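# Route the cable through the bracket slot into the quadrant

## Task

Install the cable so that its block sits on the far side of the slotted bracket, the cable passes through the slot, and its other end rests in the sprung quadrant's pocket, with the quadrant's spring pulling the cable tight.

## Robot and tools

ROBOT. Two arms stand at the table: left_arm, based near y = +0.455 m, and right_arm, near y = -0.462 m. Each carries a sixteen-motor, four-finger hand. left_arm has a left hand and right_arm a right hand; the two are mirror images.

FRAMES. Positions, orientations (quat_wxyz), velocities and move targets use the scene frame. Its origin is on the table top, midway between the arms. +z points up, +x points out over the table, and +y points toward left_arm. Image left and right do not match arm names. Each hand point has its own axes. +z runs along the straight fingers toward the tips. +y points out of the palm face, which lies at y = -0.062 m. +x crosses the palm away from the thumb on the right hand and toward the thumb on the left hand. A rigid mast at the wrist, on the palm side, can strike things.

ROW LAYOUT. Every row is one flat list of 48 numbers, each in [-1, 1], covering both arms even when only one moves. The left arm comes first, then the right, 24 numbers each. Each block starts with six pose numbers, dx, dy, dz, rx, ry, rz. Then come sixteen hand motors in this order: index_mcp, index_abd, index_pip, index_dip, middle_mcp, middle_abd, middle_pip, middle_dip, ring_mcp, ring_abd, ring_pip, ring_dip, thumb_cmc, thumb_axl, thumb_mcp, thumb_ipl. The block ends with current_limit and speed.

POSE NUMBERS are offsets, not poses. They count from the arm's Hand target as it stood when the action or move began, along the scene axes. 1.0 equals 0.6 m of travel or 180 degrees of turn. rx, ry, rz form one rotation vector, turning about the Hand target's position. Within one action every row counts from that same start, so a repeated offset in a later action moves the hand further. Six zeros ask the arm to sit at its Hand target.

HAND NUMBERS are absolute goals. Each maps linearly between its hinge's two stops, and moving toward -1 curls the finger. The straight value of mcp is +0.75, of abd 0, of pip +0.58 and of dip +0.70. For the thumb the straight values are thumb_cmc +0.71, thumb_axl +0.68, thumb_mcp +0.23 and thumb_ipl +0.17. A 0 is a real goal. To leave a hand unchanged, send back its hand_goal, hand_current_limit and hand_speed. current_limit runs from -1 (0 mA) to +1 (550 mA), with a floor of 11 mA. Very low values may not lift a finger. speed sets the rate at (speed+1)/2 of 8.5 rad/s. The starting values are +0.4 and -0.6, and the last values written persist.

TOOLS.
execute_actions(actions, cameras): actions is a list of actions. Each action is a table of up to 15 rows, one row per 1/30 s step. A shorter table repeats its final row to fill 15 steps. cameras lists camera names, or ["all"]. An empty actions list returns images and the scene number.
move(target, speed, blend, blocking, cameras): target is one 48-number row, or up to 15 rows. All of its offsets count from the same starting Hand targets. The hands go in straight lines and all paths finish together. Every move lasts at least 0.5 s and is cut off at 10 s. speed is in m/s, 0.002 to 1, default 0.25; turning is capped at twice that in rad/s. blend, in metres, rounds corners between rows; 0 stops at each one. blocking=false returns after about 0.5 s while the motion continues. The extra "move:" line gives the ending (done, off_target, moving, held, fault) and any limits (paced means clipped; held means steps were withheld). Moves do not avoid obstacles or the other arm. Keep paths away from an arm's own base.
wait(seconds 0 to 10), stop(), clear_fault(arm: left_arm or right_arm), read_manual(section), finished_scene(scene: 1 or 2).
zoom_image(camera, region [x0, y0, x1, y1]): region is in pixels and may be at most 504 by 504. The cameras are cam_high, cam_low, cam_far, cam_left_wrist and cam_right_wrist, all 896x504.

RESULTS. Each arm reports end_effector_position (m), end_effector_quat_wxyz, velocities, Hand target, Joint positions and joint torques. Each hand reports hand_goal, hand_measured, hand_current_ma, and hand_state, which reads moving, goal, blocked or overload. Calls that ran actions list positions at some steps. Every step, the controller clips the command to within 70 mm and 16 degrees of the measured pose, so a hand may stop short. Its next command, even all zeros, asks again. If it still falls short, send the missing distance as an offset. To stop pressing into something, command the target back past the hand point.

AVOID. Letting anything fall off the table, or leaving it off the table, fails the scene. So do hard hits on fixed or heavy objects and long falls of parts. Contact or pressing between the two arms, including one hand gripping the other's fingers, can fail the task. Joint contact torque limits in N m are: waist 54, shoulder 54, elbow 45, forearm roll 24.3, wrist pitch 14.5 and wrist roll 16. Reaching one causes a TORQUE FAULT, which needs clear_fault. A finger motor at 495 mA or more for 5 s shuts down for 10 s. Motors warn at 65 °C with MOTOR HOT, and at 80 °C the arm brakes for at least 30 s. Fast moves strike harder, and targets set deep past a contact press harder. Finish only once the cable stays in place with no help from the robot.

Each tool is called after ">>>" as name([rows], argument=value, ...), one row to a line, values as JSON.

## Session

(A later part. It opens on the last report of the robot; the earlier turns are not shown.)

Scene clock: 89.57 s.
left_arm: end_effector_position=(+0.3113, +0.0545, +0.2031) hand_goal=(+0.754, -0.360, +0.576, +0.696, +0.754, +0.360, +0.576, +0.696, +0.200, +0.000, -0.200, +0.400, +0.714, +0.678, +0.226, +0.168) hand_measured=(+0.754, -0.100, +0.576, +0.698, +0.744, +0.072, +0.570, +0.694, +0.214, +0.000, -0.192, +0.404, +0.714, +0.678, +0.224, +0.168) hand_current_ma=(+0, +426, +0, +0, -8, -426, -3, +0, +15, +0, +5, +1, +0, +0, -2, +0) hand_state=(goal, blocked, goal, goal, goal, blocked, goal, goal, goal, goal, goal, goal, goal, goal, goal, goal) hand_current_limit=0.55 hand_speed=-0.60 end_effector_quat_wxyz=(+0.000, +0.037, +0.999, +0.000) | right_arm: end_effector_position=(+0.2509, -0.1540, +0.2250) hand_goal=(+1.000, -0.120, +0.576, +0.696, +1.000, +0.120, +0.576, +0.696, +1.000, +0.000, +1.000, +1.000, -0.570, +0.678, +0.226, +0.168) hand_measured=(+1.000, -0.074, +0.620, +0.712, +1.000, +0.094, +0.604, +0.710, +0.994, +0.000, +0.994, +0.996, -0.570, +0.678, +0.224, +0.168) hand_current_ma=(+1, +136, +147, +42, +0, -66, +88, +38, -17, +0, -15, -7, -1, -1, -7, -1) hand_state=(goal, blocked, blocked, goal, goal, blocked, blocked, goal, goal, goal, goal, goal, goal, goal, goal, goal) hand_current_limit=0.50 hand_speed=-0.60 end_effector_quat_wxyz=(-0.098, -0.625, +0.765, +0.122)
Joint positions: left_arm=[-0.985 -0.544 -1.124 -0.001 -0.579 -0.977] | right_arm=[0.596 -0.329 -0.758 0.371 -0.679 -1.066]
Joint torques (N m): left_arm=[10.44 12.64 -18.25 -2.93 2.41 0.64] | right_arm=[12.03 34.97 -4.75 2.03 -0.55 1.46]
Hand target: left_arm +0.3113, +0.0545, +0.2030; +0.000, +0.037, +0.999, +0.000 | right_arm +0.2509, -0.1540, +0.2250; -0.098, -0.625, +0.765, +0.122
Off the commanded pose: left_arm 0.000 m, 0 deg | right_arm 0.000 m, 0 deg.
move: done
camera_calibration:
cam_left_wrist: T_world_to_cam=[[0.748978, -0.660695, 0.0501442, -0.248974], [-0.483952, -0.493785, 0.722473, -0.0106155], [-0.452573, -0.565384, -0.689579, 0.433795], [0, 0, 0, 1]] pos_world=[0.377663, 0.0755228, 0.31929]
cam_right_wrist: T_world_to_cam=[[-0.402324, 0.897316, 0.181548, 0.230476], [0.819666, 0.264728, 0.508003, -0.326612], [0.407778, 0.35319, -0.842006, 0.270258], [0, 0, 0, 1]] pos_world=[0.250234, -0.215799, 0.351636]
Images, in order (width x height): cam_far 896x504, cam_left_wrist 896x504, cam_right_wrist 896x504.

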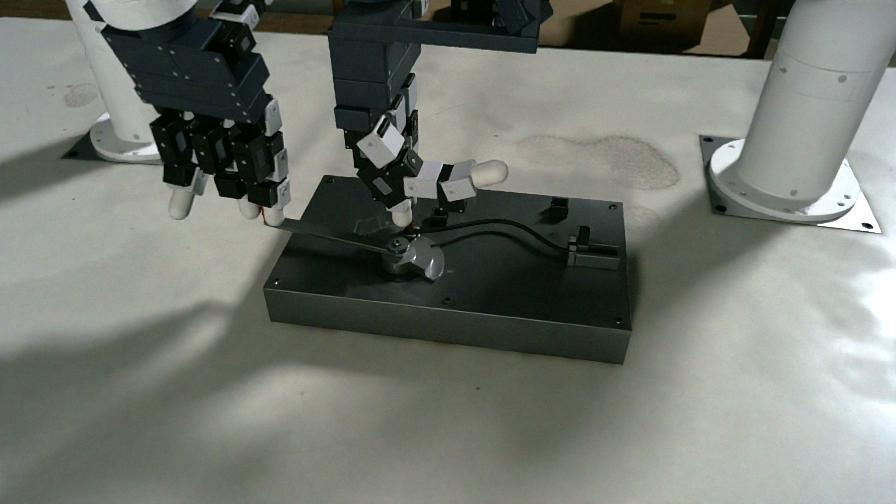

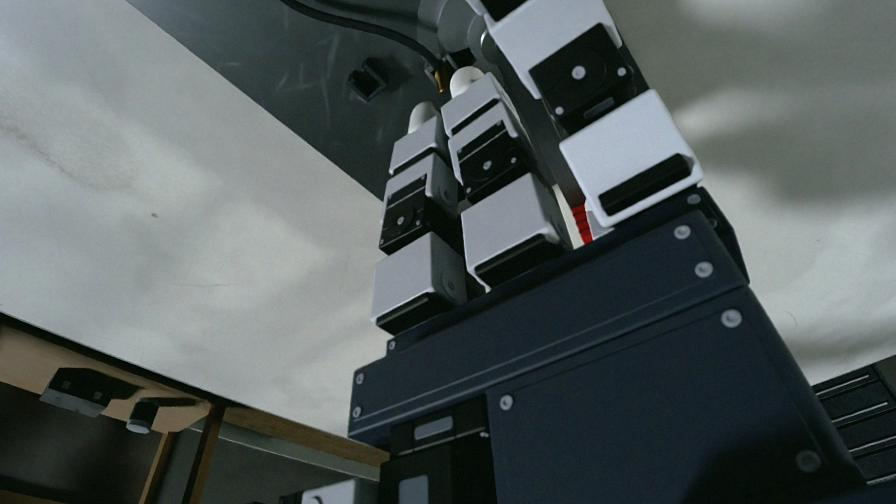

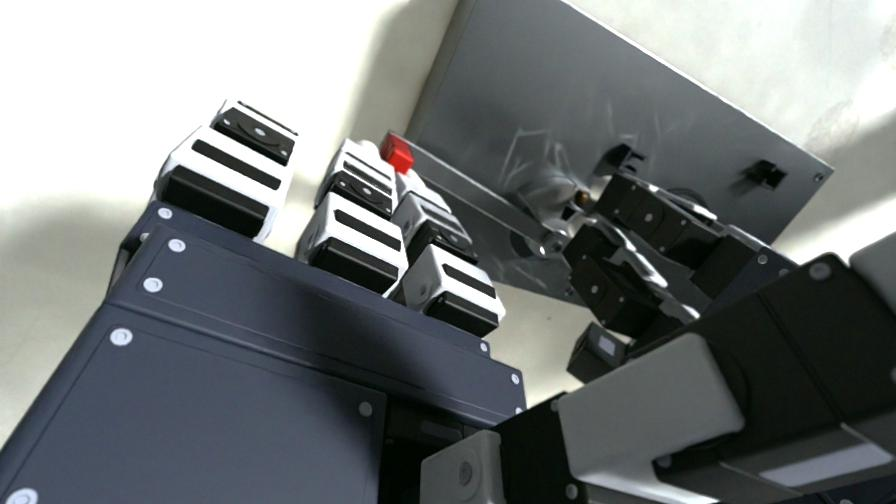

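>>> move([
  [0,0,-0.0105,0,0,0, 0.754,-0.36,0.576,0.696,0.754,0.36,0.576,0.696,0.2,0,-0.2,0.4,0.714,0.678,0.226,0.168,0.55,-0.8, 0,0,0,0,0,0, 1,-0.12,0.576,0.696,1,0.12,0.576,0.696,1,0,1,1,-0.571,0.678,0.226,0.168,0.5,-0.6],
  [0,0,-0.0105,0,0,0, 0.754,0.02,0.576,0.696,0.754,0.04,0.576,0.696,0.2,0,-0.2,0.4,0.714,0.678,0.226,0.168,0.5,-0.85, 0,0,0,0,0,0, 1,-0.12,0.576,0.696,1,0.12,0.576,0.696,1,0,1,1,-0.571,0.678,0.226,0.168,0.5,-0.6],
], speed=0.015, cameras=["cam_far","cam_left_wrist","cam_right_wrist"])

>>> zoom_image(camera="cam_far", region=[390, 180, 430, 240])

>>> zoom_image(camera="cam_right_wrist", region=[560, 170, 620, 230])

>>> zoom_image(camera="cam_left_wrist", region=[390, 20, 490, 120])

Scene clock: 92.07 s.
left_arm: end_effector_position=(+0.3113, +0.0545, +0.1967) hand_goal=(+0.754, +0.020, +0.576, +0.696, +0.754, +0.040, +0.576, +0.696, +0.200, +0.000, -0.200, +0.400, +0.714, +0.678, +0.226, +0.168) hand_measured=(+0.754, +0.016, +0.576, +0.698, +0.754, +0.042, +0.574, +0.694, +0.214, +0.000, -0.192, +0.404, +0.714, +0.678, +0.224, +0.168) hand_current_ma=(+0, -1, +0, +0, +0, +1, +0, +0, +15, +0, +5, +1, +0, +0, -2, +0) hand_state=(goal, goal, goal, goal, goal, goal, goal, goal, goal, goal, goal, goal, goal, goal, goal, goal) hand_current_limit=0.50 hand_speed=-0.85 end_effector_quat_wxyz=(+0.000, +0.037, +0.999, +0.000) | right_arm: end_effector_position=(+0.2509, -0.1540, +0.2250) hand_goal=(+1.000, -0.120, +0.576, +0.696, +1.000, +0.120, +0.576, +0.696, +1.000, +0.000, +1.000, +1.000, -0.570, +0.678, +0.226, +0.168) hand_measured=(+1.000, -0.074, +0.620, +0.712, +1.000, +0.094, +0.604, +0.710, +0.994, +0.000, +0.994, +0.996, -0.570, +0.678, +0.224, +0.168) hand_current_ma=(+1, +137, +147, +42, +0, -66, +88, +38, -17, +0, -15, -7, -1, -1, -7, -1) hand_state=(goal, blocked, blocked, goal, goal, blocked, blocked, goal, goal, goal, goal, goal, goal, goal, goal, goal) hand_current_limit=0.50 hand_speed=-0.60 end_effector_quat_wxyz=(-0.098, -0.625, +0.765, +0.122)
Joint positions: left_arm=[-0.985 -0.555 -1.122 -0.001 -0.567 -0.977] | right_arm=[0.596 -0.329 -0.758 0.371 -0.679 -1.066]
Joint torques (N m): left_arm=[11.07 15.48 -9.98 -3.5 2.4 0.59] | right_arm=[12.42 34.23 -4.82 1.87 -0.48 1.49]
Hand target: left_arm +0.3113, +0.0545, +0.1967; +0.000, +0.037, +0.999, +0.000 | right_arm +0.2509, -0.1540, +0.2250; -0.098, -0.625, +0.765, +0.122
Off the commanded pose: left_arm 0.000 m, 0 deg | right_arm 0.000 m, 0 deg.
move: done
camera_calibration:
cam_left_wrist: T_world_to_cam=[[0.748944, -0.660737, 0.0500927, -0.248616], [-0.48393, -0.493758, 0.722506, -0.00594032], [-0.452653, -0.565358, -0.689547, 0.429331], [0, 0, 0, 1]] pos_world=[0.377662, 0.0755229, 0.31279]
cam_right_wrist: T_world_to_cam=[[-0.402324, 0.897316, 0.181548, 0.230476], [0.819666, 0.264728, 0.508003, -0.326612], [0.407778, 0.35319, -0.842006, 0.270258], [0, 0, 0, 1]] pos_world=[0.250234, -0.215799, 0.351636]
Images, in order (width x height): cam_far 896x504, cam_left_wrist 896x504, cam_right_wrist 896x504.

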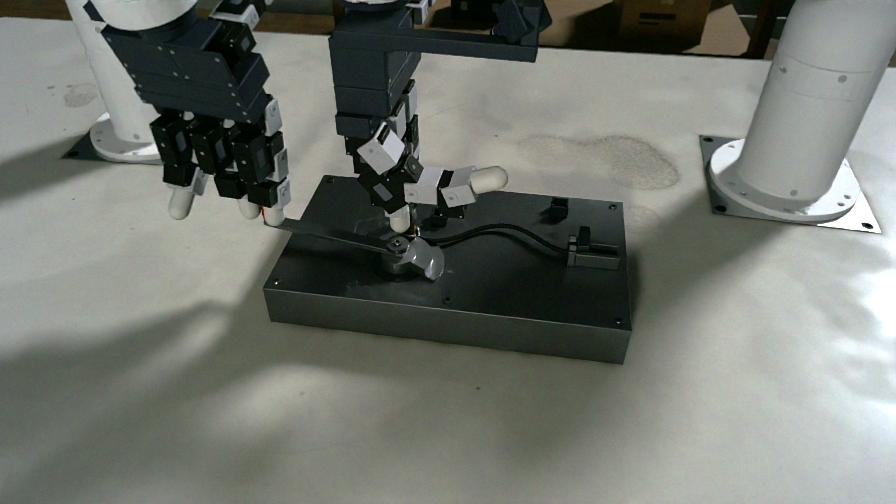

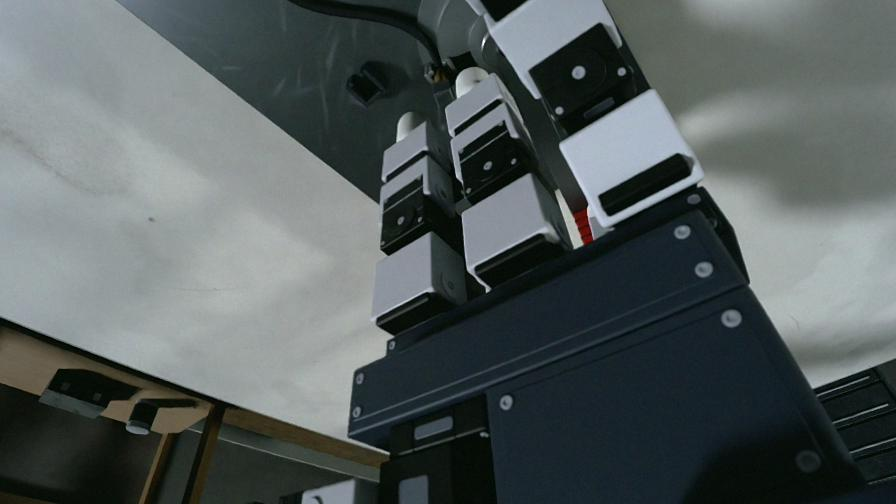

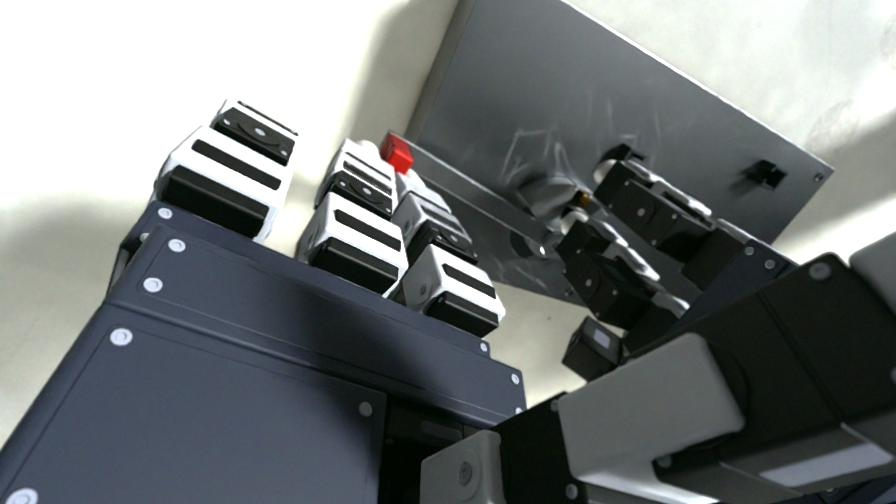

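Scaled by 8.400 from the camera's 896x504 image, which has a finer 1280x720 frame.

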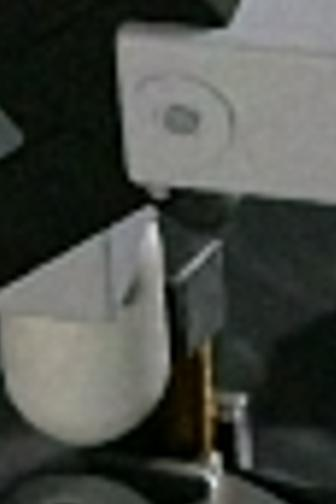

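Scaled by 8.400 from the camera's 896x504 image, which has a finer 1280x720 frame.

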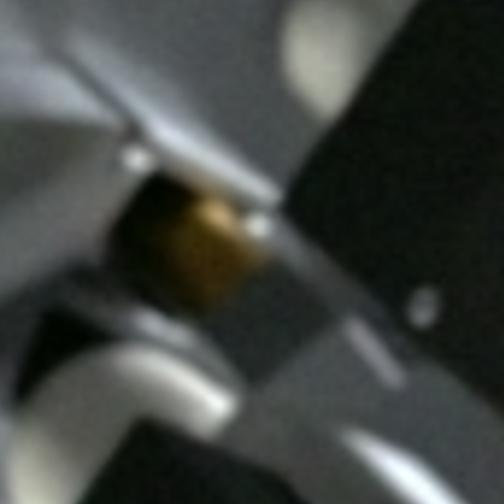

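Scaled by 5.040 from the camera's 896x504 image, which has a finer 1280x720 frame.

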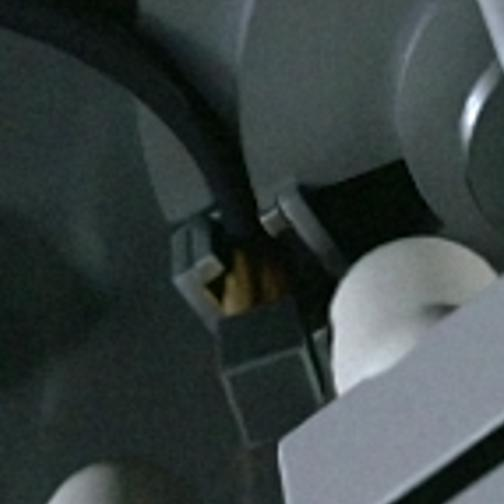

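>>> move([
  [0,0,0.0333,0,0,0, 0.754,0.02,0.576,0.696,0.754,0.04,0.576,0.696,0.2,0,-0.2,0.4,0.714,0.678,0.226,0.168,0.5,-0.85, 0,0,0,0,0,0, 1,-0.12,0.576,0.696,1,0.12,0.576,0.696,1,0,1,1,-0.571,0.678,0.226,0.168,0.5,-0.6],
  [0,0.03,0.12,0,0,0, 0.754,0.02,0.576,0.696,0.754,0.04,0.576,0.696,0.2,0,-0.2,0.4,0.714,0.678,0.226,0.168,0.5,-0.85, 0.0318,-0.0203,0,0,0,0.0444, 1,-0.12,0.576,0.696,1,0.12,0.576,0.696,1,0,1,1,-0.571,0.678,0.226,0.168,0.5,-0.6],
  [0,0.05,0.15,0,0,0, 0.754,0.02,0.576,0.696,0.754,0.04,0.576,0.696,0.2,0,-0.2,0.4,0.714,0.678,0.226,0.168,0.5,-0.85, 0.0663,-0.036,0,0,0,0.0889, 1,-0.12,0.576,0.696,1,0.12,0.576,0.696,1,0,1,1,-0.571,0.678,0.226,0.168,0.5,-0.6],
], speed=[0.03,0.04,0.04], blend=[0.003,0.005,0], cameras=["cam_far","cam_left_wrist","cam_right_wrist"])

>>> zoom_image(camera="cam_far", region=[370, 185, 500, 285])

>>> zoom_image(camera="cam_right_wrist", region=[540, 150, 780, 330])

Scene clock: 98.53 s.
left_arm: end_effector_position=(+0.3113, +0.0845, +0.2867) hand_goal=(+0.754, +0.020, +0.576, +0.696, +0.754, +0.040, +0.576, +0.696, +0.200, +0.000, -0.200, +0.400, +0.714, +0.678, +0.226, +0.168) hand_measured=(+0.754, +0.016, +0.576, +0.698, +0.754, +0.042, +0.574, +0.694, +0.214, +0.000, -0.192, +0.404, +0.714, +0.678, +0.224, +0.168) hand_current_ma=(+0, -1, +0, +0, +0, +1, +0, +0, +15, +0, +5, +1, +0, +0, -2, +0) hand_state=(goal, goal, goal, goal, goal, goal, goal, goal, goal, goal, goal, goal, goal, goal, goal, goal) hand_current_limit=0.50 hand_speed=-0.85 end_effector_quat_wxyz=(+0.000, +0.037, +0.999, +0.000) | right_arm: end_effector_position=(+0.2906, -0.1756, +0.2250) hand_goal=(+1.000, -0.120, +0.576, +0.696, +1.000, +0.120, +0.576, +0.696, +1.000, +0.000, +1.000, +1.000, -0.570, +0.678, +0.226, +0.168) hand_measured=(+1.000, -0.076, +0.620, +0.712, +1.000, +0.090, +0.604, +0.710, +0.994, +0.000, +0.994, +0.996, -0.570, +0.678, +0.224, +0.168) hand_current_ma=(+1, +129, +147, +42, +0, -83, +88, +38, -17, +0, -15, -7, -1, -1, -7, -1) hand_state=(goal, blocked, blocked, goal, goal, blocked, blocked, goal, goal, goal, goal, goal, goal, goal, goal, goal) hand_current_limit=0.50 hand_speed=-0.60 end_effector_quat_wxyz=(+0.114, +0.725, -0.671, -0.107)
Joint positions: left_arm=[-0.957 -0.37 -1.091 0 -0.721 -0.949] | right_arm=[0.57 -0.43 -0.904 0.226 -0.761 -1.238]
Joint torques (N m): left_arm=[11.55 32.68 -8.89 1.82 -2.53 0.7] | right_arm=[-10.82 16.67 -14.2 -1.48 -2.3 -1.69]
Hand target: left_arm +0.3113, +0.0845, +0.2867; +0.000, +0.037, +0.999, +0.000 | right_arm +0.2906, -0.1756, +0.2250; +0.114, +0.725, -0.671, -0.107
Off the commanded pose: left_arm 0.000 m, 0 deg | right_arm 0.000 m, 0 deg.
move: done
camera_calibration:
cam_left_wrist: T_world_to_cam=[[0.748978, -0.660695, 0.0501442, -0.23334], [-0.483952, -0.493785, 0.722473, -0.0561284], [-0.452573, -0.565384, -0.689579, 0.508336], [0, 0, 0, 1]] pos_world=[0.377663, 0.105523, 0.40279]
cam_right_wrist: T_world_to_cam=[[-0.633899, 0.751804, 0.181557, 0.307604], [0.715068, 0.480251, 0.507973, -0.285188], [0.294703, 0.451829, -0.842022, 0.311888], [0, 0, 0, 1]] pos_world=[0.307004, -0.235216, 0.351636]
Images, in order (width x height): cam_far 896x504, cam_left_wrist 896x504, cam_right_wrist 896x504.

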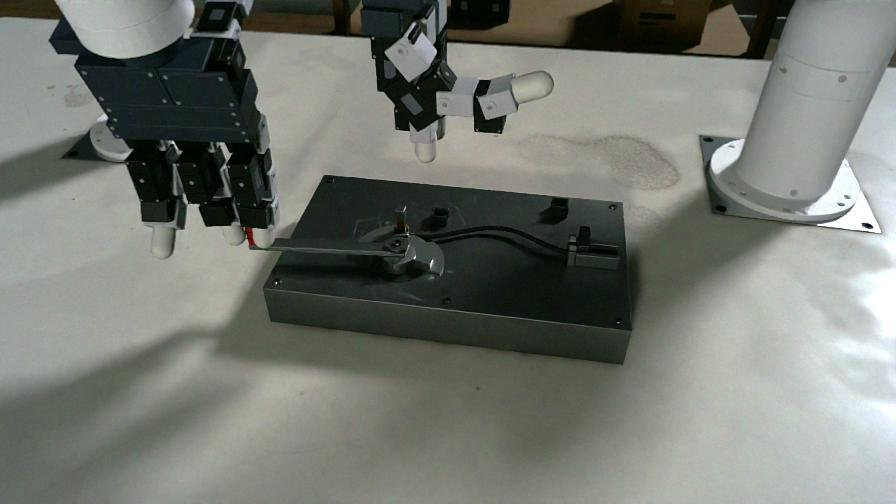

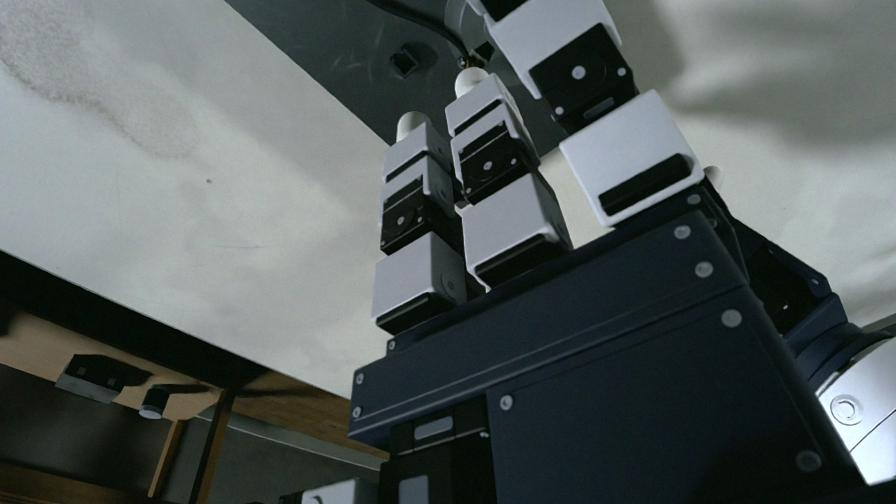

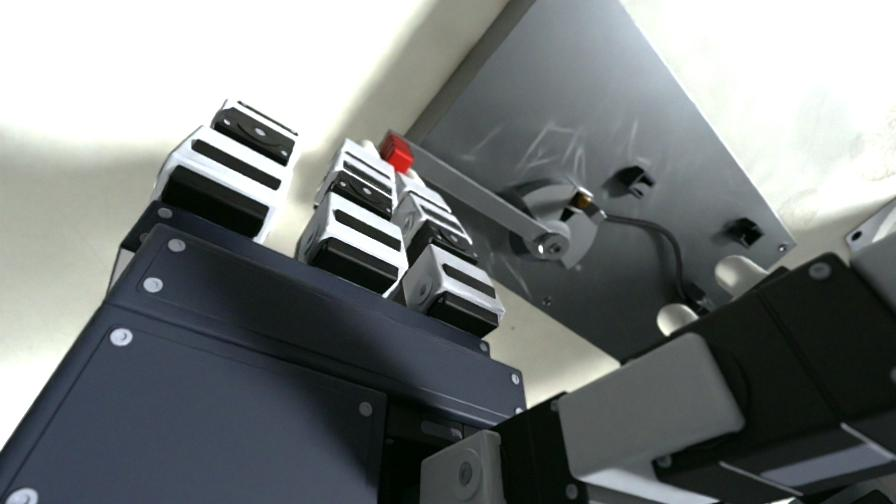

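Scaled by 3.877 from the camera's 896x504 image, which has a finer 1280x720 frame.

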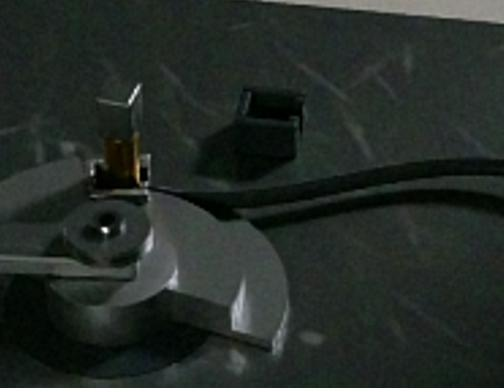

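Scaled by 2.100 from the camera's 896x504 image, which has a finer 1280x720 frame.

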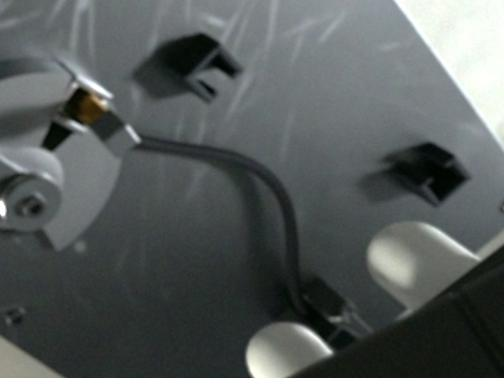

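>>> move([
  [0,0,0,0,0,0, 0.754,0.02,0.576,0.696,0.754,0.04,0.576,0.696,0.2,0,-0.2,0.4,0.714,0.678,0.226,0.168,0.5,-0.85, 0.0363,-0.0108,0,0,0,0.0444, 1,-0.12,0.576,0.696,1,0.12,0.576,0.696,1,0,1,1,-0.571,0.678,0.226,0.168,0.5,-0.6],
  [0,0,0,0,0,0, 0.754,0.02,0.576,0.696,0.754,0.04,0.576,0.696,0.2,0,-0.2,0.4,0.714,0.678,0.226,0.168,0.5,-0.85, 0.0737,-0.0163,0,0,0,0.0889, 1,-0.12,0.576,0.696,1,0.12,0.576,0.696,1,0,1,1,-0.571,0.678,0.226,0.168,0.5,-0.6],
  [0,0,0,0,0,0, 0.754,0.02,0.576,0.696,0.754,0.04,0.576,0.696,0.2,0,-0.2,0.4,0.714,0.678,0.226,0.168,0.5,-0.85, 0.0927,-0.0172,0,0,0,0.1111, 1,-0.12,0.576,0.696,1,0.12,0.576,0.696,1,0,1,1,-0.571,0.678,0.226,0.168,0.5,-0.6],
], speed=[0.04,0.04,0.025], blend=[0.004,0.004,0], cameras=["cam_far","cam_right_wrist"])

>>> zoom_image(camera="cam_far", region=[370, 185, 500, 285])

>>> zoom_image(camera="cam_right_wrist", region=[540, 150, 780, 330])

Scene clock: 104.80 s.
left_arm: end_effector_position=(+0.3113, +0.0845, +0.2867) hand_goal=(+0.754, +0.020, +0.576, +0.696, +0.754, +0.040, +0.576, +0.696, +0.200, +0.000, -0.200, +0.400, +0.714, +0.678, +0.226, +0.168) hand_measured=(+0.754, +0.016, +0.576, +0.698, +0.754, +0.042, +0.574, +0.694, +0.214, +0.000, -0.192, +0.404, +0.714, +0.678, +0.224, +0.168) hand_current_ma=(+0, -1, +0, +0, +0, +1, +0, +0, +15, +0, +5, +1, +0, +0, -2, +0) hand_state=(goal, goal, goal, goal, goal, goal, goal, goal, goal, goal, goal, goal, goal, goal, goal, goal) hand_current_limit=0.50 hand_speed=-0.85 end_effector_quat_wxyz=(+0.000, +0.037, +0.999, +0.000) | right_arm: end_effector_position=(+0.3462, -0.1859, +0.2250) hand_goal=(+1.000, -0.120, +0.576, +0.696, +1.000, +0.120, +0.576, +0.696, +1.000, +0.000, +1.000, +1.000, -0.570, +0.678, +0.226, +0.168) hand_measured=(+1.000, -0.082, +0.602, +0.710, +1.000, +0.084, +0.586, +0.702, +0.994, +0.000, +0.994, +0.996, -0.570, +0.678, +0.224, +0.168) hand_current_ma=(+1, +111, +77, +36, +0, -99, +24, +15, -17, +0, -15, -7, -1, -1, -7, -1) hand_state=(goal, blocked, blocked, goal, goal, blocked, goal, goal, goal, goal, goal, goal, goal, goal, goal, goal) hand_current_limit=0.50 hand_speed=-0.60 end_effector_quat_wxyz=(+0.131, +0.830, -0.535, -0.085)
Joint positions: left_arm=[-0.957 -0.37 -1.091 0 -0.721 -0.949] | right_arm=[0.581 -0.559 -1.103 0.075 -0.855 -1.448]
Joint torques (N m): left_arm=[10.85 33.38 -8.74 -2.43 -2.5 0.58] | right_arm=[11.75 24.16 -15.2 -1.77 -1.79 -1.37]
Hand target: left_arm +0.3113, +0.0845, +0.2867; +0.000, +0.037, +0.999, +0.000 | right_arm +0.3463, -0.1859, +0.2250; +0.131, +0.831, -0.535, -0.085
Off the commanded pose: left_arm 0.000 m, 0 deg | right_arm 0.000 m, 0 deg.
move: done
camera_calibration:
cam_right_wrist: T_world_to_cam=[[-0.852757, 0.48973, 0.181575, 0.377645], [0.507762, 0.695832, 0.507933, -0.208073], [0.122405, 0.52534, -0.842042, 0.37352], [0, 0, 0, 1]] pos_world=[0.38197, -0.236385, 0.351636]
Images, in order (width x height): cam_far 896x504, cam_right_wrist 896x504.

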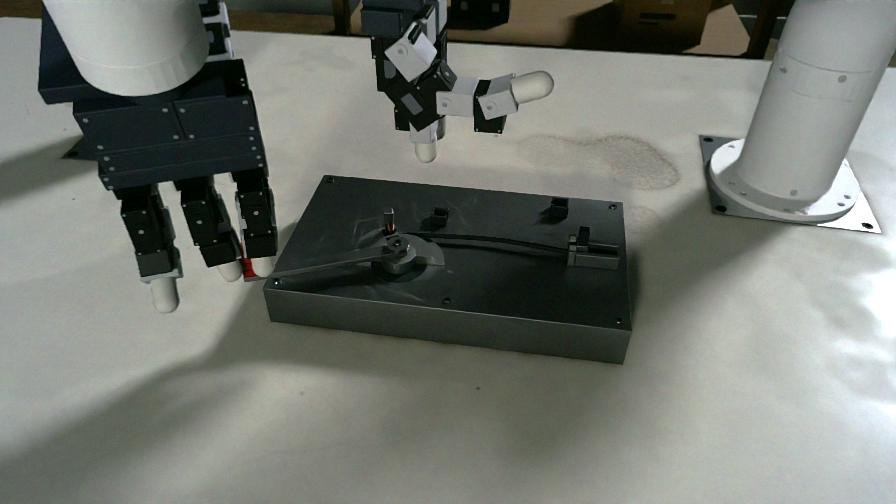

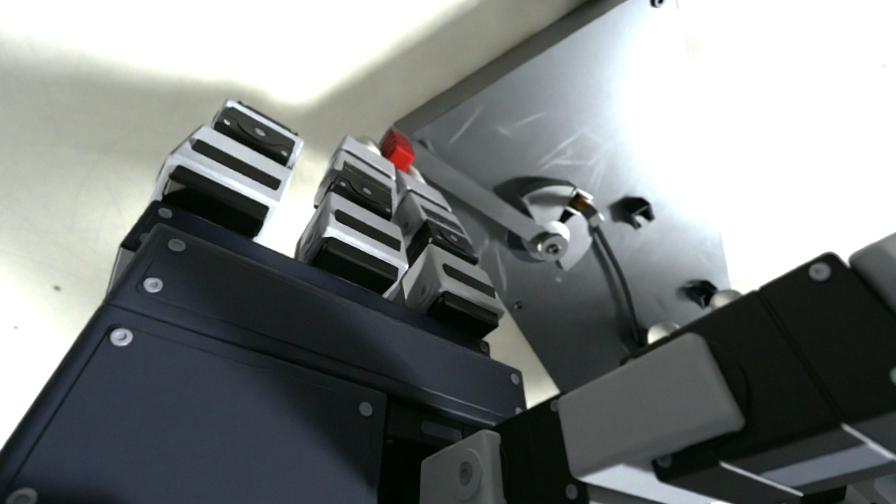

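Scaled by 3.877 from the camera's 896x504 image, which has a finer 1280x720 frame.

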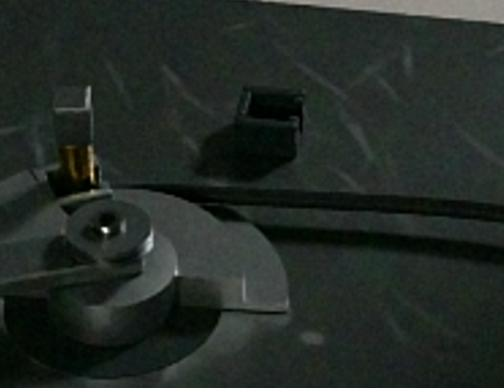

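Scaled by 2.100 from the camera's 896x504 image, which has a finer 1280x720 frame.

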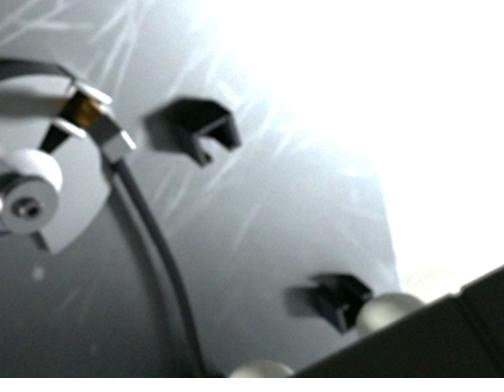

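>>> move([
  [0,0,0,0,0,0, 0.754,0.02,0.576,0.696,0.754,0.04,0.576,0.696,0.2,0,-0.2,0.4,0.714,0.678,0.226,0.168,0.5,-0.85, 0.019,0.0005,0,0,0,0.0222, 1,-0.12,0.576,0.696,1,0.12,0.576,0.696,1,0,1,1,-0.571,0.678,0.226,0.168,0.5,-0.6],
  [0,0,0,0,0,0, 0.754,0.02,0.576,0.696,0.754,0.04,0.576,0.696,0.2,0,-0.2,0.4,0.714,0.678,0.226,0.168,0.5,-0.85, 0.033,0.0017,0,0,0,0.0389, 1,-0.12,0.576,0.696,1,0.12,0.576,0.696,1,0,1,1,-0.571,0.678,0.226,0.168,0.5,-0.6],
  [0,0,0,0,0,0, 0.754,0.02,0.576,0.696,0.754,0.04,0.576,0.696,0.2,0,-0.2,0.4,0.714,0.678,0.226,0.168,0.5,-0.85, 0.0825,0.0327,0,0,0,0.0389, 1,-0.12,0.576,0.696,1,0.12,0.576,0.696,1,0,1,1,-0.571,0.678,0.226,0.168,0.5,-0.6],
], speed=[0.02,0.02,0.04], blend=[0.003,0.002,0], cameras=["cam_far","cam_right_wrist"])

>>> zoom_image(camera="cam_far", region=[370, 185, 500, 285])

>>> zoom_image(camera="cam_far", region=[380, 190, 640, 290])

Scene clock: 110.33 s.
left_arm: end_effector_position=(+0.3113, +0.0845, +0.2867) hand_goal=(+0.754, +0.020, +0.576, +0.696, +0.754, +0.040, +0.576, +0.696, +0.200, +0.000, -0.200, +0.400, +0.714, +0.678, +0.226, +0.168) hand_measured=(+0.754, +0.016, +0.576, +0.698, +0.754, +0.042, +0.574, +0.694, +0.214, +0.000, -0.192, +0.404, +0.714, +0.678, +0.224, +0.168) hand_current_ma=(+0, -1, +0, +0, +0, +1, +0, +0, +15, +0, +5, +1, +0, +0, -2, +0) hand_state=(goal, goal, goal, goal, goal, goal, goal, goal, goal, goal, goal, goal, goal, goal, goal, goal) hand_current_limit=0.50 hand_speed=-0.85 end_effector_quat_wxyz=(+0.000, +0.037, +0.999, +0.000) | right_arm: end_effector_position=(+0.3957, -0.1664, +0.2250) hand_goal=(+1.000, -0.120, +0.576, +0.696, +1.000, +0.120, +0.576, +0.696, +1.000, +0.000, +1.000, +1.000, -0.570, +0.678, +0.226, +0.168) hand_measured=(+1.000, -0.092, +0.580, +0.700, +1.000, +0.096, +0.578, +0.698, +0.994, +0.000, +0.994, +0.996, -0.570, +0.678, +0.224, +0.168) hand_current_ma=(+0, +78, +10, +7, -1, -60, +3, +5, -17, +0, -15, -7, -1, -1, -7, -1) hand_state=(goal, blocked, goal, goal, goal, blocked, goal, goal, goal, goal, goal, goal, goal, goal, goal, goal) hand_current_limit=0.50 hand_speed=-0.60 end_effector_quat_wxyz=(+0.136, +0.862, -0.483, -0.077)
Joint positions: left_arm=[-0.957 -0.37 -1.091 0 -0.721 -0.949] | right_arm=[0.59 -0.675 -1.292 0.028 -0.931 -1.523]
Joint torques (N m): left_arm=[10.31 33.06 -9.05 -2.67 -2.62 0.61] | right_arm=[-10.59 27.43 -16.45 -1.81 -1.51 -1.39]
Hand target: left_arm +0.3113, +0.0845, +0.2867; +0.000, +0.037, +0.999, +0.000 | right_arm +0.3958, -0.1663, +0.2250; +0.136, +0.862, -0.483, -0.077
Off the commanded pose: left_arm 0.000 m, 0 deg | right_arm 0.000 m, 0 deg.
move: done
camera_calibration:
cam_right_wrist: T_world_to_cam=[[-0.906228, 0.381812, 0.181576, 0.413519], [0.418889, 0.752652, 0.507983, -0.202257], [0.0572899, 0.536409, -0.842012, 0.384767], [0, 0, 0, 1]] pos_world=[0.437422, -0.212049, 0.351636]
Images, in order (width x height): cam_far 896x504, cam_right_wrist 896x504.

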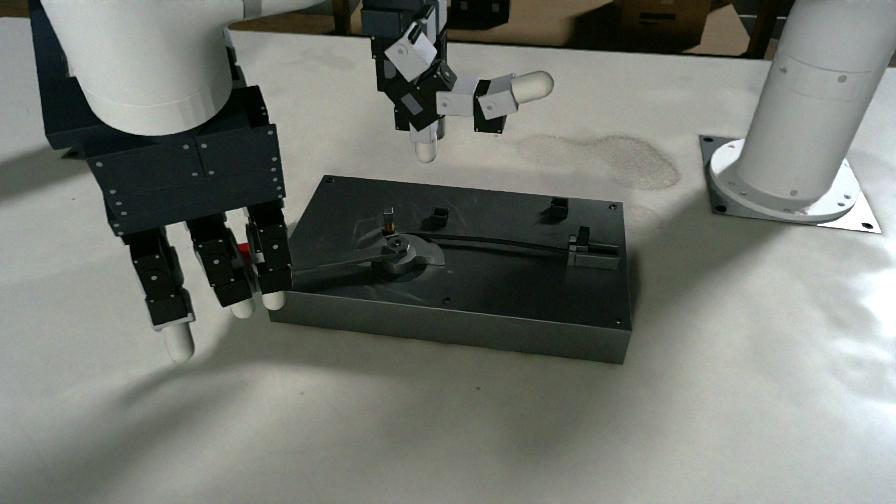

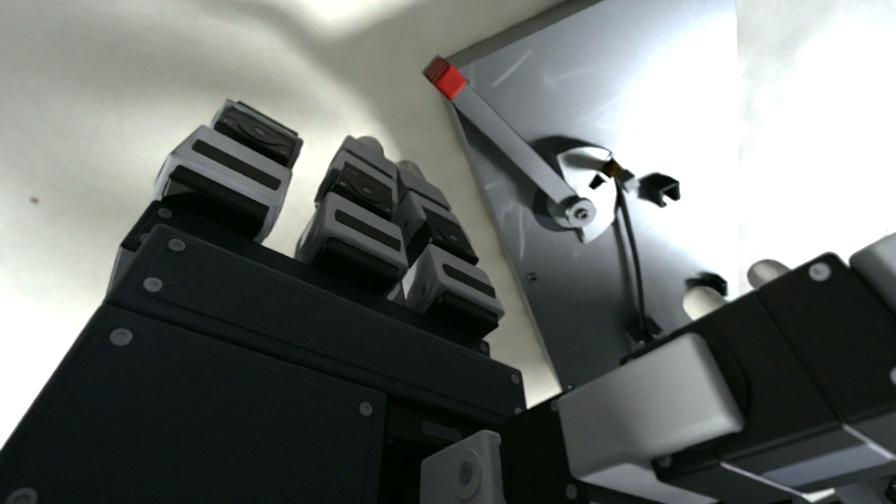

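Scaled by 3.877 from the camera's 896x504 image, which has a finer 1280x720 frame.

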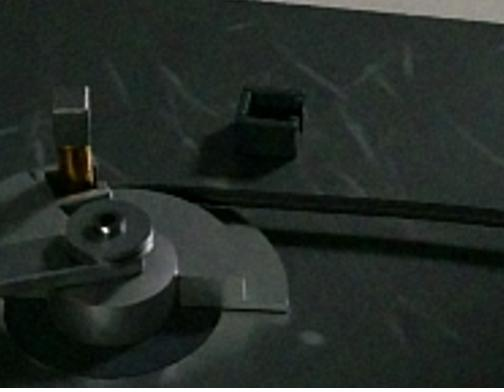

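Scaled by 1.938 from the camera's 896x504 image, which has a finer 1280x720 frame.

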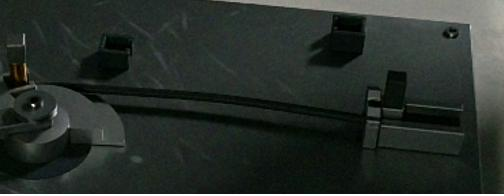

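>>> finished_scene(scene=2)

The scene is finished: the task was done.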